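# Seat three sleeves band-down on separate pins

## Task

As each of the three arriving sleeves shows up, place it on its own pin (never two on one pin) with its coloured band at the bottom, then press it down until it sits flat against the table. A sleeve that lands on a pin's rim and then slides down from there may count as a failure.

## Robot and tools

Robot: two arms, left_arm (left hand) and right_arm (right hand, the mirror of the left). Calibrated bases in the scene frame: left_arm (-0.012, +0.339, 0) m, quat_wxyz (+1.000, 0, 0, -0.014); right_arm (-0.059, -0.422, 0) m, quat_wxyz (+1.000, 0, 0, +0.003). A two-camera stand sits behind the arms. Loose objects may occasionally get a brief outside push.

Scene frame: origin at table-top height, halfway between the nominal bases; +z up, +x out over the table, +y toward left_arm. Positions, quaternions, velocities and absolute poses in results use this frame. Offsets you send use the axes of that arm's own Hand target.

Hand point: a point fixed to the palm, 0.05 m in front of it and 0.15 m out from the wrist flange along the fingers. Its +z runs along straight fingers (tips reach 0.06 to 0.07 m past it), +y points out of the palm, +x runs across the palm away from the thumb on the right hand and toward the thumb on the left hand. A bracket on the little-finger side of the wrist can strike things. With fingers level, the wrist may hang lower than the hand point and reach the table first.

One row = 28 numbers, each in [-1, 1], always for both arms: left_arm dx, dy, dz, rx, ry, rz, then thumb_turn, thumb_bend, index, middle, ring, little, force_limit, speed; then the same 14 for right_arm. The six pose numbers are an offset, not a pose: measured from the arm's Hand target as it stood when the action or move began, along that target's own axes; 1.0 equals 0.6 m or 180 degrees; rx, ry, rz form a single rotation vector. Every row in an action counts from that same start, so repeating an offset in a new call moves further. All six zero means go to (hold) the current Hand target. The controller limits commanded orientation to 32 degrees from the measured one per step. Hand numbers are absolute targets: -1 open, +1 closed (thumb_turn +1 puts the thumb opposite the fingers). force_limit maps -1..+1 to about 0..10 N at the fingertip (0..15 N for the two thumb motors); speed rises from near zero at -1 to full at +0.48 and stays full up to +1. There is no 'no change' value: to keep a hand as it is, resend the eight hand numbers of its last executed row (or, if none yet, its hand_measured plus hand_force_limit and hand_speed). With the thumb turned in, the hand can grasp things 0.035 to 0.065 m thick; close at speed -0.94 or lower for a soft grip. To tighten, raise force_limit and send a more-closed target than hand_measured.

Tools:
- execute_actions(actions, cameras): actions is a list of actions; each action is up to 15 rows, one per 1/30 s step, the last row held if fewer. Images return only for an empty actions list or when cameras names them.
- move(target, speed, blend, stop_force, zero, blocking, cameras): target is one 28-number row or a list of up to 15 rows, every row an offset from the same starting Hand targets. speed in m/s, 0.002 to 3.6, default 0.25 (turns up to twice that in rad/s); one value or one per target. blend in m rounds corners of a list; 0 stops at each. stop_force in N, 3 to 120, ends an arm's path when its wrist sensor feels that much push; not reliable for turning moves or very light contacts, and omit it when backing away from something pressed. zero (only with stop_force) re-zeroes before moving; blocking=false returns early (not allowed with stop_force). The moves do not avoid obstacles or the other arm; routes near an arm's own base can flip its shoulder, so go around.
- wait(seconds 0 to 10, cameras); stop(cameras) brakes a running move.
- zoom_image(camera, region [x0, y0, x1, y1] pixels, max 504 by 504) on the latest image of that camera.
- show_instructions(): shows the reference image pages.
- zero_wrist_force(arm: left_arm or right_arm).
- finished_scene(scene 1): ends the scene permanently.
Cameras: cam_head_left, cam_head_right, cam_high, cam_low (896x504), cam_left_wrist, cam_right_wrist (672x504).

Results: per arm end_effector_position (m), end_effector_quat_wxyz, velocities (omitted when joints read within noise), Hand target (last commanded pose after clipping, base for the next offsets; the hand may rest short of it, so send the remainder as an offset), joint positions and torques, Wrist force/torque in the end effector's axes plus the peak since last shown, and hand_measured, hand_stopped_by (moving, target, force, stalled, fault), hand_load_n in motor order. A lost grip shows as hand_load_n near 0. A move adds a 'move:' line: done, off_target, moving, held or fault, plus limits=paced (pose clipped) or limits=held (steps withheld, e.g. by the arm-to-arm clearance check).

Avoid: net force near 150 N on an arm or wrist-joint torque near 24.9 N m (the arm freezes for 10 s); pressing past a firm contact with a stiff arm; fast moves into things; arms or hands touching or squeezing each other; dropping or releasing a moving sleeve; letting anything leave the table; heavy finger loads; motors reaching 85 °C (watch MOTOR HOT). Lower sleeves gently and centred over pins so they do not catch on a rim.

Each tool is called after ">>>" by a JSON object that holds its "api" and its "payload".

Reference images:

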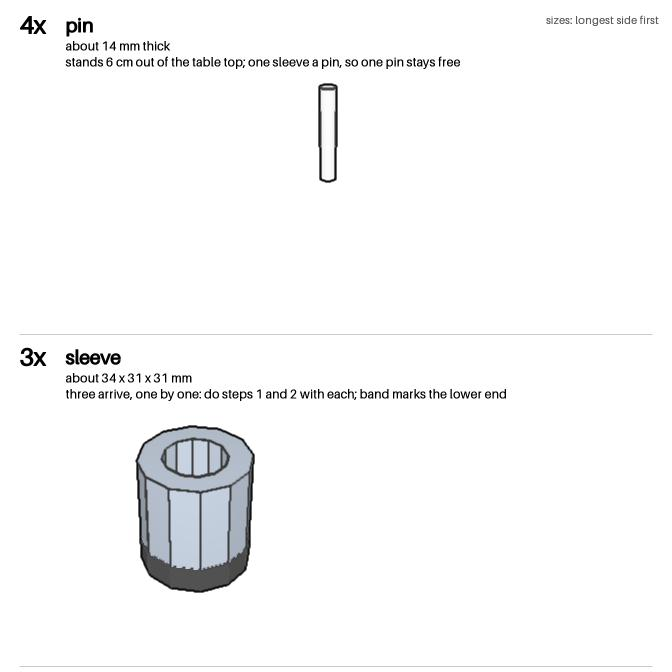

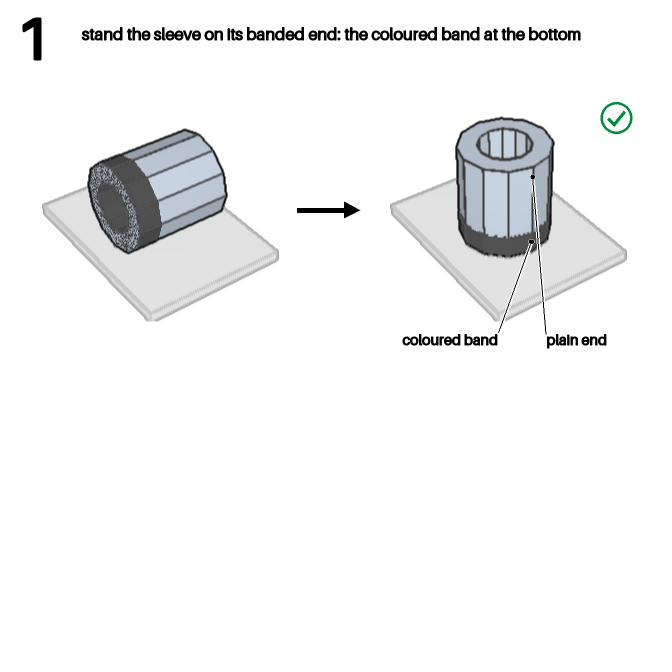

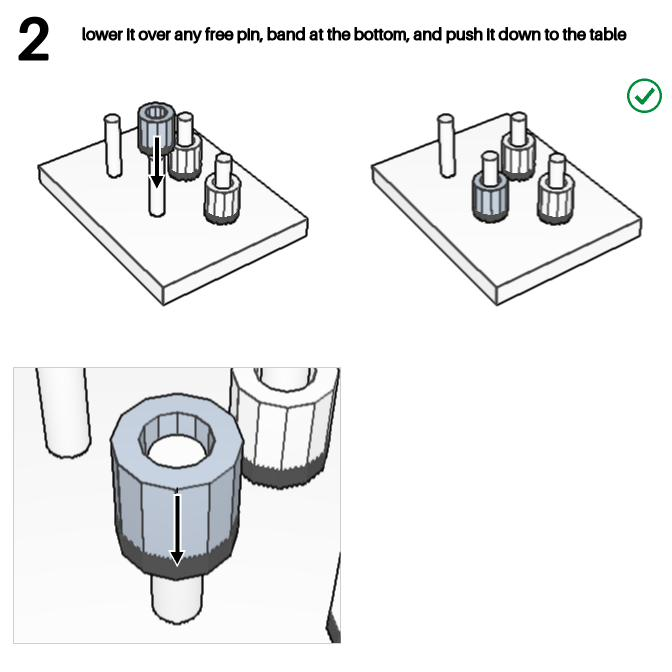

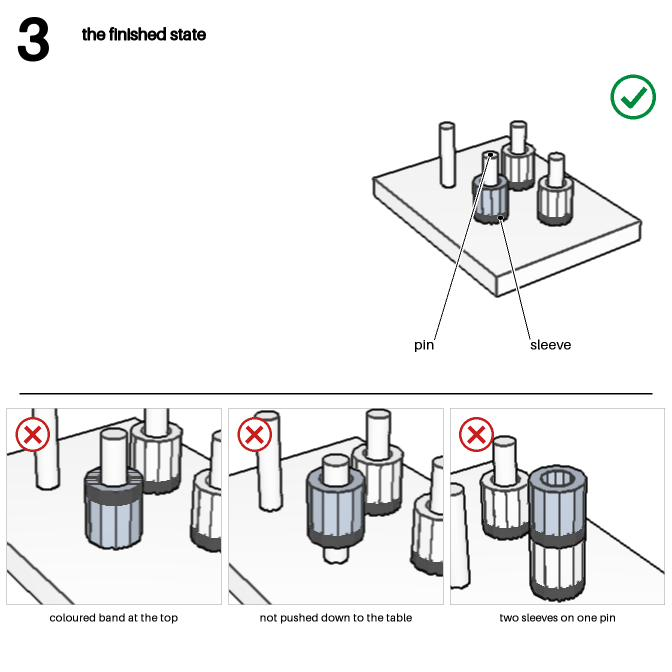

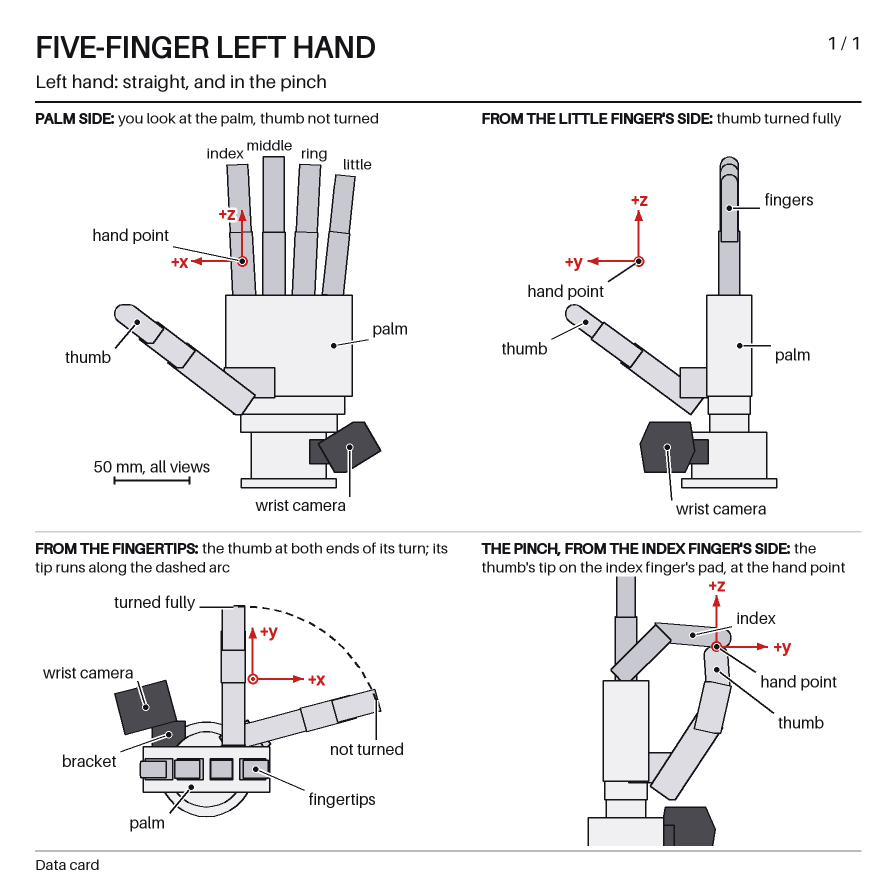

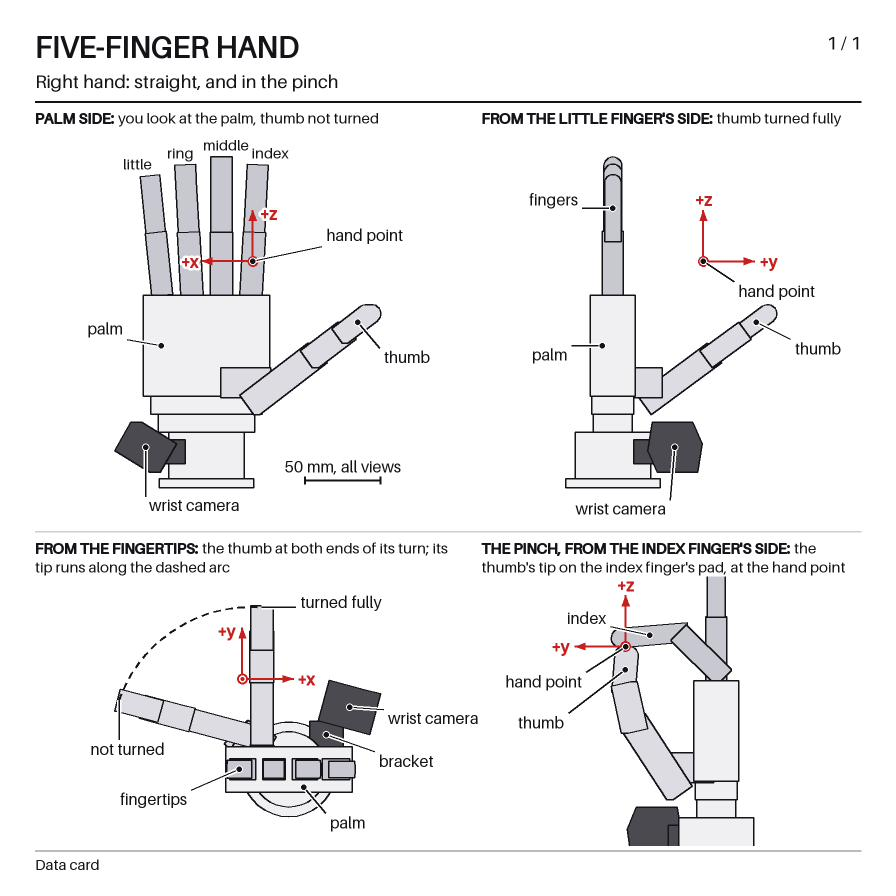

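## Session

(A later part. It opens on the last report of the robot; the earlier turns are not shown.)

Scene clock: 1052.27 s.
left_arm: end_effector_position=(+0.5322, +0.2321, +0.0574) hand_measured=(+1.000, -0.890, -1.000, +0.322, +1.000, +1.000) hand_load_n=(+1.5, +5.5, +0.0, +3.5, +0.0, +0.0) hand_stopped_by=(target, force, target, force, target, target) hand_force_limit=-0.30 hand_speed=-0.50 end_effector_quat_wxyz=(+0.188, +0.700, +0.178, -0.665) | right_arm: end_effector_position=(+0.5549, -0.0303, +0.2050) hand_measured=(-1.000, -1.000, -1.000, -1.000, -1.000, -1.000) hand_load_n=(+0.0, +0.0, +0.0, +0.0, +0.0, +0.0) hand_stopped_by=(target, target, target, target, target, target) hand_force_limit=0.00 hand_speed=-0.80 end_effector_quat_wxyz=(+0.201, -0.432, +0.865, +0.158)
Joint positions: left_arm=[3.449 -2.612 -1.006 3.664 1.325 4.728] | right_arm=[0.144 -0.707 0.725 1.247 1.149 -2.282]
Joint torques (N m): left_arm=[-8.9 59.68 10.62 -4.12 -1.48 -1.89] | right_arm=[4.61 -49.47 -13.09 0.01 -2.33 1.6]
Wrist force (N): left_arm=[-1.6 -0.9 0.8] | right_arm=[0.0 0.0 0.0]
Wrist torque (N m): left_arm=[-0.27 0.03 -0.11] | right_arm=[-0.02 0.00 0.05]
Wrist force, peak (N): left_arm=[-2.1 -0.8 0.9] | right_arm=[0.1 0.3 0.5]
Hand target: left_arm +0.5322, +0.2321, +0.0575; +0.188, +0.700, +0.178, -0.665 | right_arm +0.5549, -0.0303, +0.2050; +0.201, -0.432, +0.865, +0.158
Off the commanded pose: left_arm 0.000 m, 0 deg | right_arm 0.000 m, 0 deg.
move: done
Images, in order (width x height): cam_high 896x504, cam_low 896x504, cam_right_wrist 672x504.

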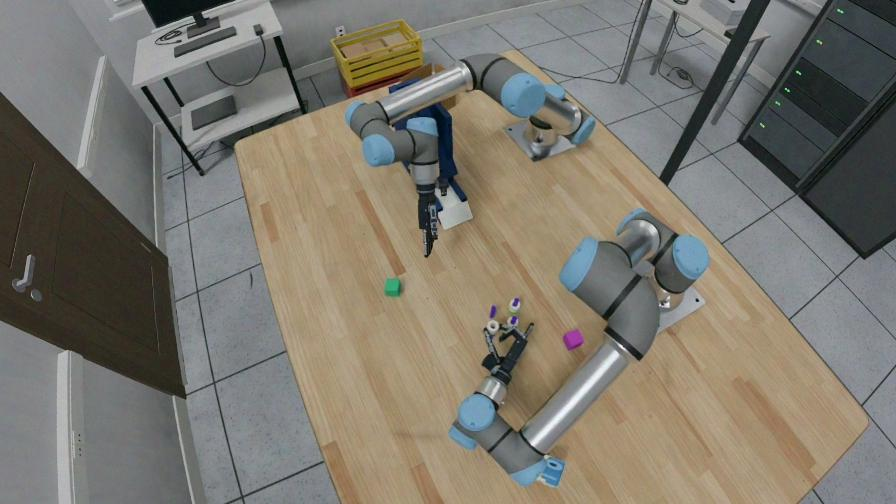

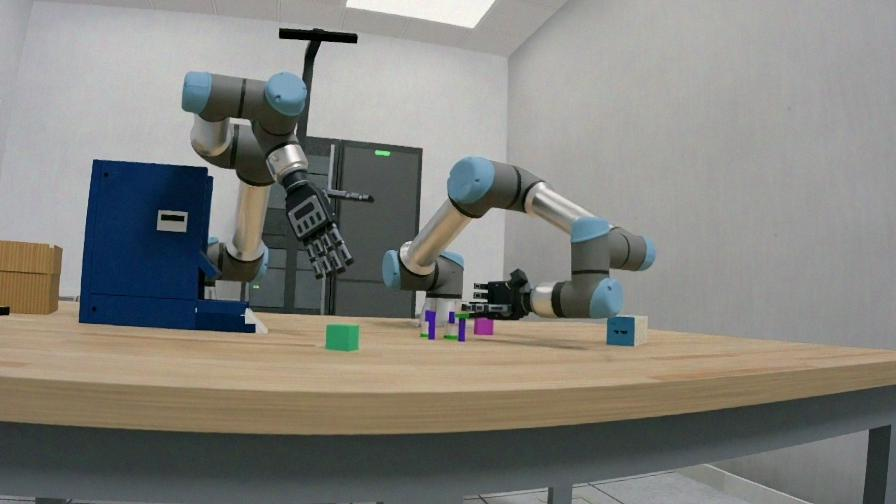

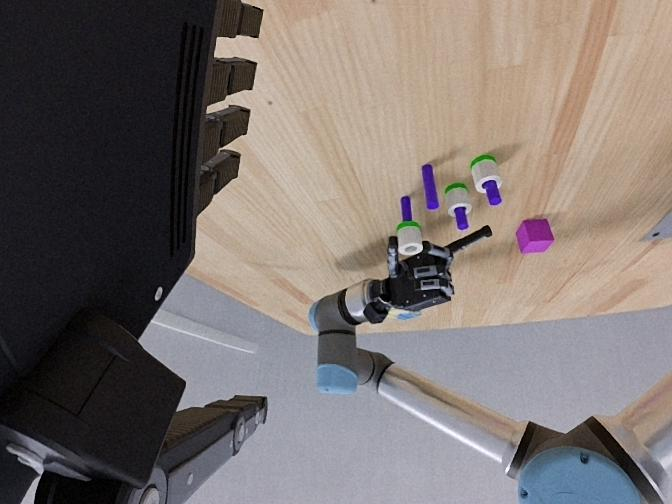

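>>> {"api": "move", "payload": {"target": [0.045, -0.0022, 0.0013, 0, 0, 0, 1, -0.4, -1, 0.5, 1, 1, -0.3, -0.5, 0, 0, 0, 0, 0, 0, -1, -1, -1, -1, -1, -1, 0, -0.8], "speed": 0.02, "stop_force": 4, "cameras": ["cam_low", "cam_left_wrist"]}}

>>> {"api": "zoom_image", "payload": {"camera": "cam_low", "region": [420, 270, 660, 350]}}

Scene clock: 1059.67 s.
left_arm: end_effector_position=(+0.5322, +0.2328, +0.0304) hand_measured=(+1.000, -0.890, -1.000, +0.322, +1.000, +1.000) hand_load_n=(+1.5, +5.5, +0.0, +3.5, +0.0, +0.0) hand_stopped_by=(target, force, target, force, target, target) hand_force_limit=-0.30 hand_speed=-0.50 end_effector_quat_wxyz=(+0.188, +0.700, +0.178, -0.665) | right_arm: end_effector_position=(+0.5549, -0.0303, +0.2050) hand_measured=(-1.000, -1.000, -1.000, -1.000, -1.000, -1.000) hand_load_n=(+0.0, +0.0, +0.0, +0.0, +0.0, +0.0) hand_stopped_by=(target, target, target, target, target, target) hand_force_limit=0.00 hand_speed=-0.80 end_effector_quat_wxyz=(+0.201, -0.432, +0.865, +0.158)
Joint positions: left_arm=[3.45 -2.648 -1.009 3.703 1.326 4.728] | right_arm=[0.144 -0.707 0.725 1.247 1.149 -2.282]
Joint torques (N m): left_arm=[7.34 66.69 11.36 -4.72 0.78 1.66] | right_arm=[4.86 -53.06 -13.27 -0.05 -2.11 1.29]
Wrist force (N): left_arm=[-1.0 -0.3 1.6] | right_arm=[0.1 0.0 -0.1]
Wrist torque (N m): left_arm=[-0.27 0.00 -0.11] | right_arm=[-0.02 -0.01 0.06]
Wrist force, peak (N): left_arm=[-3.2 -2.4 -1.3] | right_arm=[-0.1 0.1 0.5]
Hand target: left_arm +0.5322, +0.2328, +0.0304; +0.188, +0.700, +0.178, -0.665 | right_arm +0.5549, -0.0303, +0.2050; +0.201, -0.432, +0.865, +0.158
Off the commanded pose: left_arm 0.000 m, 0 deg | right_arm 0.000 m, 0 deg.
move: done
Images, in order (width x height): cam_low 896x504, cam_left_wrist 672x504.

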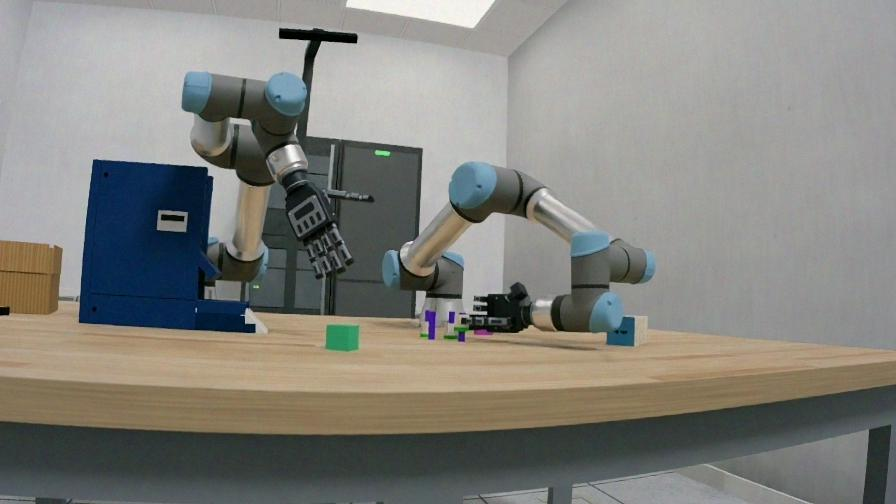

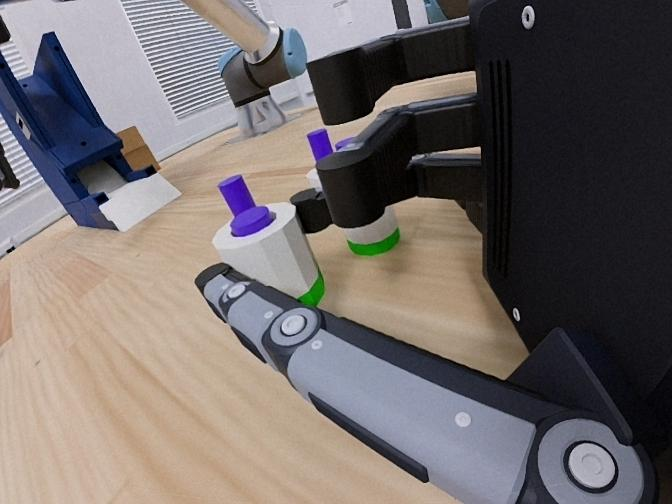

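Scaled by 2.100 from the camera's 896x504 image, which has a finer 1280x720 frame.

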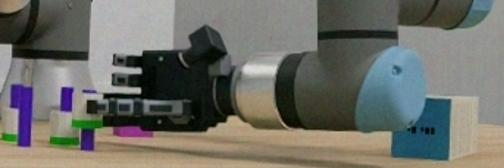

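>>> {"api": "move", "payload": {"target": [0.0137, 0.0004, -0.0006, 0, 0, 0, 1, -0.4, -1, 0.5, 1, 1, -0.3, -0.5, 0, 0, 0, 0, 0, 0, -1, -1, -1, -1, -1, -1, 0, -0.8], "speed": 0.02, "stop_force": 4}}

>>> {"api": "move", "payload": {"target": [0, 0, 0, 0, 0, 0, 1, -1, -1, 0.05, 1, 1, -0.3, -0.6, 0, 0, 0, 0, 0, 0, -1, -1, -1, -1, -1, -1, 0, -0.8], "speed": 0.02, "cameras": ["cam_low", "cam_left_wrist", "cam_right_wrist"]}}

>>> {"api": "zoom_image", "payload": {"camera": "cam_low", "region": [410, 290, 490, 350]}}

>>> {"api": "zoom_image", "payload": {"camera": "cam_right_wrist", "region": [370, 140, 510, 270]}}

Scene clock: 1067.20 s.
left_arm: end_effector_position=(+0.5331, +0.2328, +0.0222) hand_measured=(+1.000, -0.890, -1.000, +0.322, +1.000, +1.000) hand_load_n=(+1.0, +5.5, +0.0, +4.0, +0.0, +0.0) hand_stopped_by=(target, force, target, force, target, target) hand_force_limit=-0.30 hand_speed=-0.50 end_effector_quat_wxyz=(+0.188, +0.700, +0.178, -0.665) | right_arm: end_effector_position=(+0.5549, -0.0303, +0.2050) hand_measured=(-1.000, -1.000, -1.000, -1.000, -1.000, -1.000) hand_load_n=(+0.0, +0.0, +0.0, +0.0, +0.0, +0.0) hand_stopped_by=(target, target, target, target, target, target) hand_force_limit=0.00 hand_speed=-0.80 end_effector_quat_wxyz=(+0.201, -0.432, +0.865, +0.158)
Joint positions: left_arm=[3.45 -2.662 -1.005 3.712 1.326 4.728] | right_arm=[0.144 -0.707 0.725 1.247 1.149 -2.282]
Joint torques (N m): left_arm=[-6.07 67.42 6.03 -4.46 -0.98 -0.07] | right_arm=[4.9 -55.86 -13.44 -0.07 -2.03 1.35]
Wrist force (N): left_arm=[-1.0 -0.2 1.8] | right_arm=[-0.1 0.1 -0.1]
Wrist torque (N m): left_arm=[-0.25 0.00 -0.10] | right_arm=[0.01 0.02 0.06]
Wrist force, peak (N): left_arm=[-1.3 -0.3 2.0] | right_arm=[0.3 0.0 0.4]
Hand target: left_arm +0.5331, +0.2328, +0.0222; +0.188, +0.700, +0.178, -0.665 | right_arm +0.5549, -0.0303, +0.2050; +0.201, -0.432, +0.865, +0.158
Off the commanded pose: left_arm 0.000 m, 0 deg | right_arm 0.000 m, 0 deg.
move: done

Scene clock: 1067.73 s.
left_arm: end_effector_position=(+0.5331, +0.2328, +0.0222) hand_measured=(+1.000, -1.000, -1.000, +0.050, +1.000, +1.000) hand_load_n=(+0.0, +0.0, +0.0, +0.0, +0.0, +0.0) hand_stopped_by=(target, target, target, target, target, target) hand_force_limit=-0.30 hand_speed=-0.60 end_effector_quat_wxyz=(+0.188, +0.700, +0.178, -0.665) | right_arm: end_effector_position=(+0.5549, -0.0303, +0.2050) hand_measured=(-1.000, -1.000, -1.000, -1.000, -1.000, -1.000) hand_load_n=(+0.0, +0.0, +0.0, +0.0, +0.0, +0.0) hand_stopped_by=(target, target, target, target, target, target) hand_force_limit=0.00 hand_speed=-0.80 end_effector_quat_wxyz=(+0.201, -0.432, +0.865, +0.158)
Joint positions: left_arm=[3.45 -2.662 -1.005 3.712 1.326 4.728] | right_arm=[0.144 -0.707 0.725 1.247 1.149 -2.282]
Joint torques (N m): left_arm=[-7.28 68.48 4.01 -4.38 -0.93 -0.79] | right_arm=[5 -56.28 -13.32 0.01 -2.07 1.33]
Wrist force (N): left_arm=[-1.6 -0.2 1.6] | right_arm=[-0.1 0.0 0.1]
Wrist torque (N m): left_arm=[-0.25 0.07 -0.12] | right_arm=[-0.02 0.00 0.05]
Wrist force, peak (N): left_arm=[-1.5 -0.4 1.8] | right_arm=[0.0 0.2 0.2]
Hand target: left_arm +0.5331, +0.2328, +0.0222; +0.188, +0.700, +0.178, -0.665 | right_arm +0.5549, -0.0303, +0.2050; +0.201, -0.432, +0.865, +0.158
Off the commanded pose: left_arm 0.000 m, 0 deg | right_arm 0.000 m, 0 deg.
move: done
Images, in order (width x height): cam_low 896x504, cam_left_wrist 672x504, cam_right_wrist 672x504.

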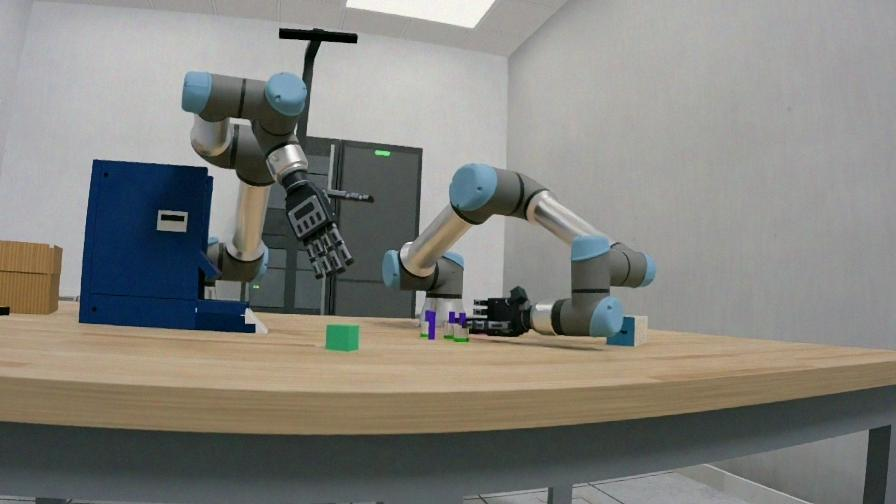

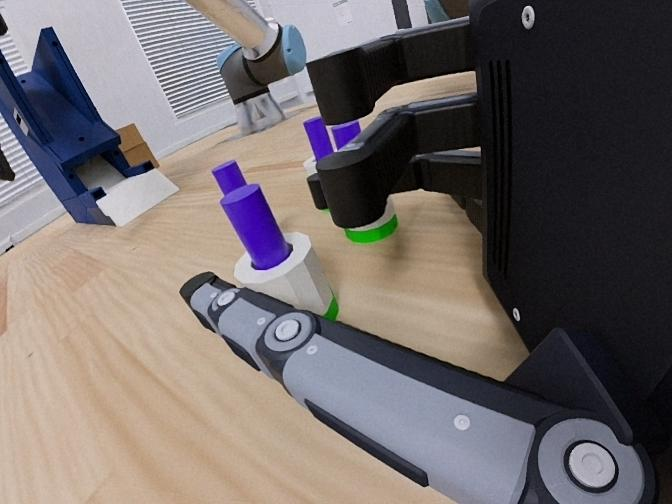

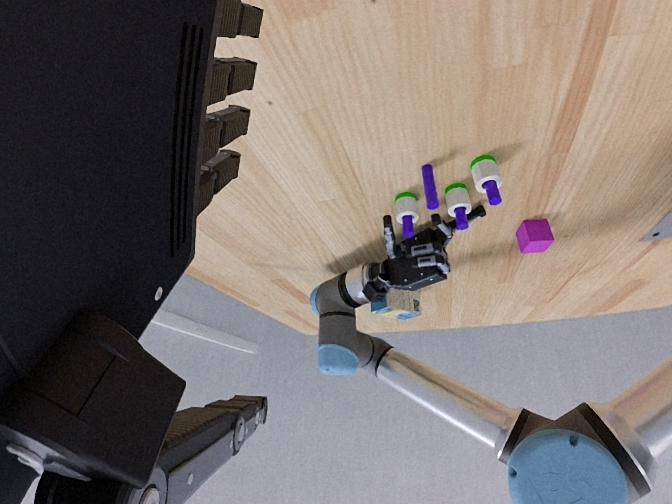

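Scaled by 6.300 from the camera's 896x504 image, which has a finer 1280x720 frame.

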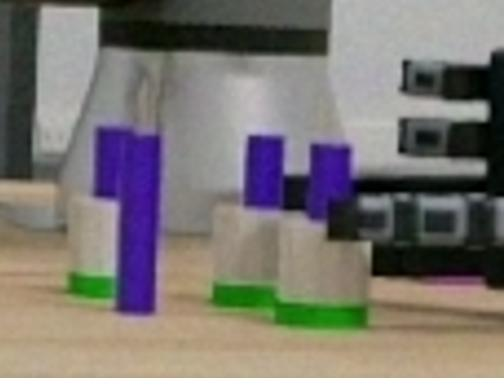

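Scaled by 3.600 from the camera's 672x504 image, which has a finer 960x720 frame.

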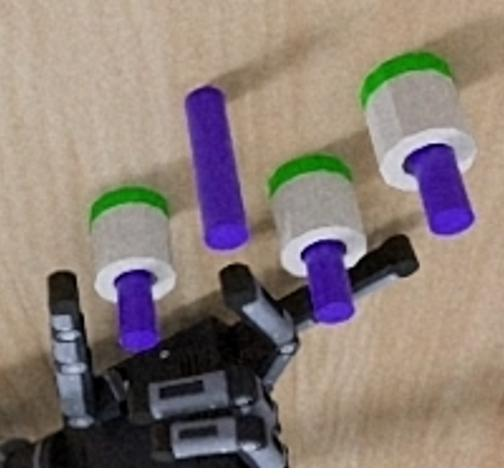

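>>> {"api": "move", "payload": {"target": [-0.2, 0.0035, -0.008, 0, 0, 0, 1, -1, -1, 0.05, 1, 1, -0.3, -0.6, 0, 0, 0, 0, 0, 0, -1, -1, -1, -1, -1, -1, 0, -0.8], "speed": 0.15, "cameras": ["cam_low", "cam_high", "cam_right_wrist"]}}

>>> {"api": "zoom_image", "payload": {"camera": "cam_low", "region": [410, 290, 490, 350]}}

>>> {"api": "zoom_image", "payload": {"camera": "cam_right_wrist", "region": [370, 140, 510, 270]}}

Scene clock: 1072.40 s.
left_arm: end_effector_position=(+0.5321, +0.2335, +0.1423) hand_measured=(+1.000, -1.000, -1.000, +0.050, +1.000, +1.000) hand_load_n=(+0.5, +0.0, +0.0, +0.0, +0.0, +0.0) hand_stopped_by=(target, target, target, target, target, target) hand_force_limit=-0.30 hand_speed=-0.60 end_effector_quat_wxyz=(+0.188, +0.700, +0.178, -0.665) | right_arm: end_effector_position=(+0.5549, -0.0303, +0.2050) hand_measured=(-1.000, -1.000, -1.000, -1.000, -1.000, -1.000) hand_load_n=(+0.0, +0.0, +0.0, +0.0, +0.0, +0.0) hand_stopped_by=(target, target, target, target, target, target) hand_force_limit=0.00 hand_speed=-0.80 end_effector_quat_wxyz=(+0.201, -0.432, +0.865, +0.158)
Joint positions: left_arm=[3.451 -2.518 -0.958 3.521 1.327 4.728] | right_arm=[0.144 -0.707 0.725 1.247 1.149 -2.282]
Joint torques (N m): left_arm=[5.12 46.59 7.42 -0.28 1.23 1.78] | right_arm=[4.36 -58.23 -12.48 -0.09 -1.92 1.11]
Wrist force (N): left_arm=[-1.5 0.2 1.6] | right_arm=[0.1 0.3 -0.1]
Wrist torque (N m): left_arm=[-0.20 0.05 -0.13] | right_arm=[0.03 -0.02 0.07]
Wrist force, peak (N): left_arm=[-2.6 0.1 1.5] | right_arm=[0.2 0.0 0.4]
Hand target: left_arm +0.5321, +0.2335, +0.1423; +0.188, +0.700, +0.178, -0.665 | right_arm +0.5549, -0.0303, +0.2050; +0.201, -0.432, +0.865, +0.158
Off the commanded pose: left_arm 0.000 m, 0 deg | right_arm 0.000 m, 0 deg.
move: done
Images, in order (width x height): cam_high 896x504, cam_low 896x504, cam_right_wrist 672x504.

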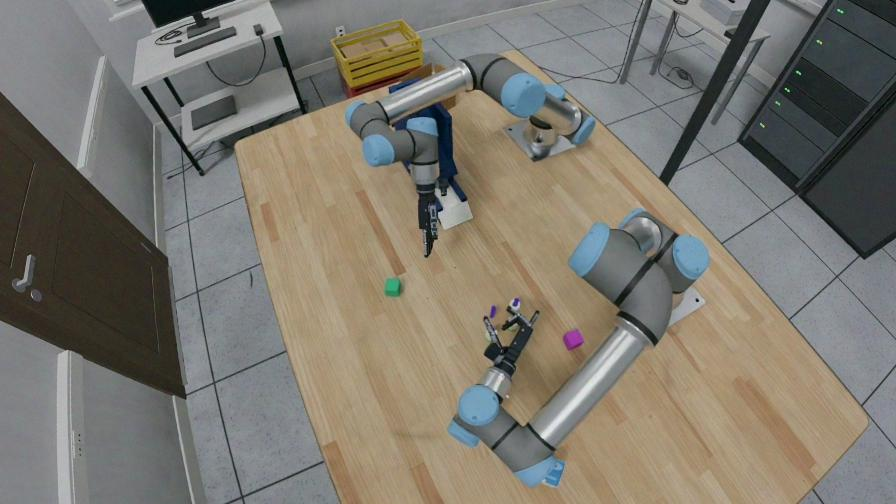

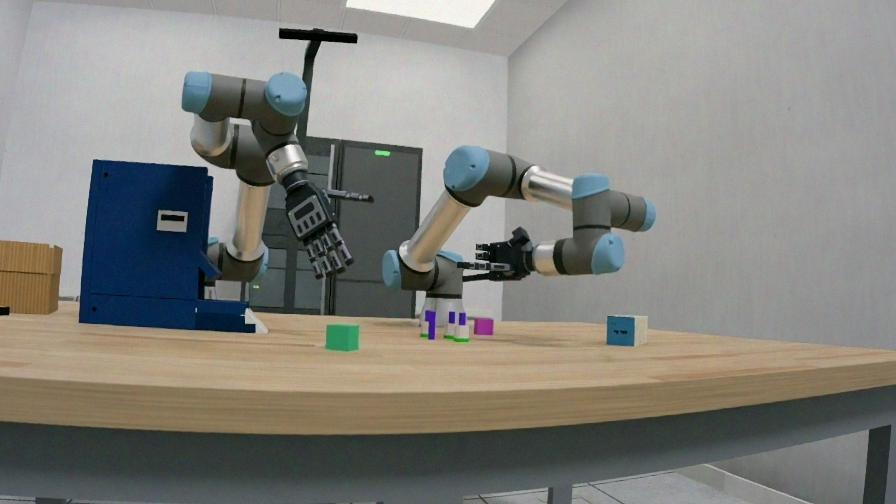

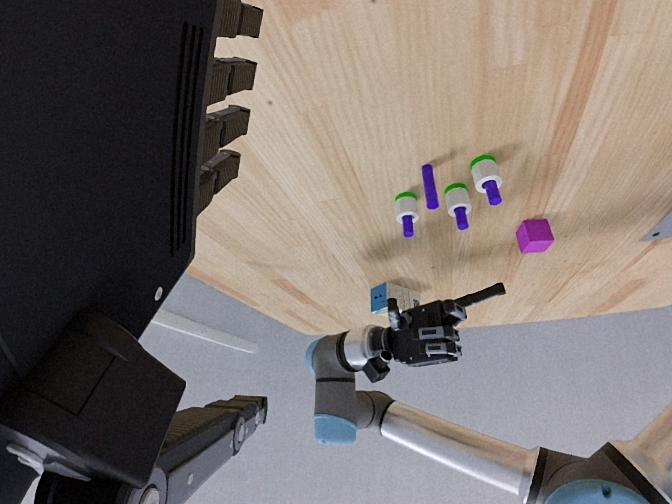

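Scaled by 6.300 from the camera's 896x504 image, which has a finer 1280x720 frame.

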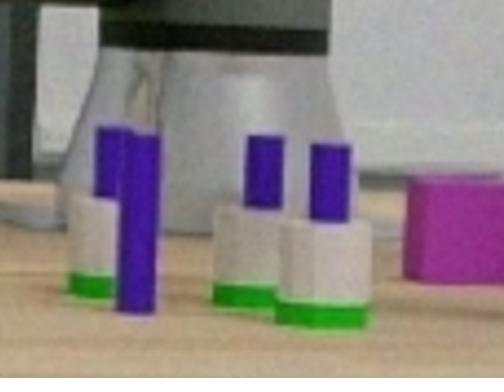

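Scaled by 3.600 from the camera's 672x504 image, which has a finer 960x720 frame.

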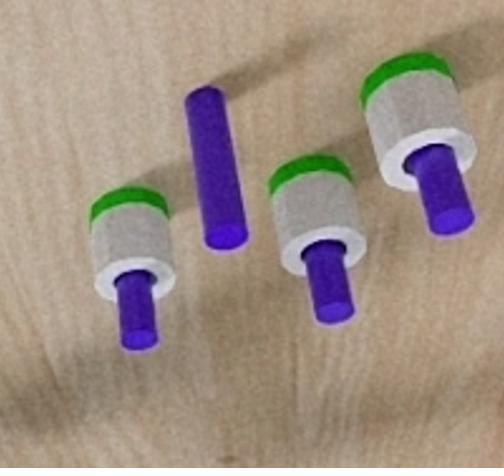

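>>> {"api": "finished_scene", "payload": {"scene": 1}}

The scene is finished: the task was done.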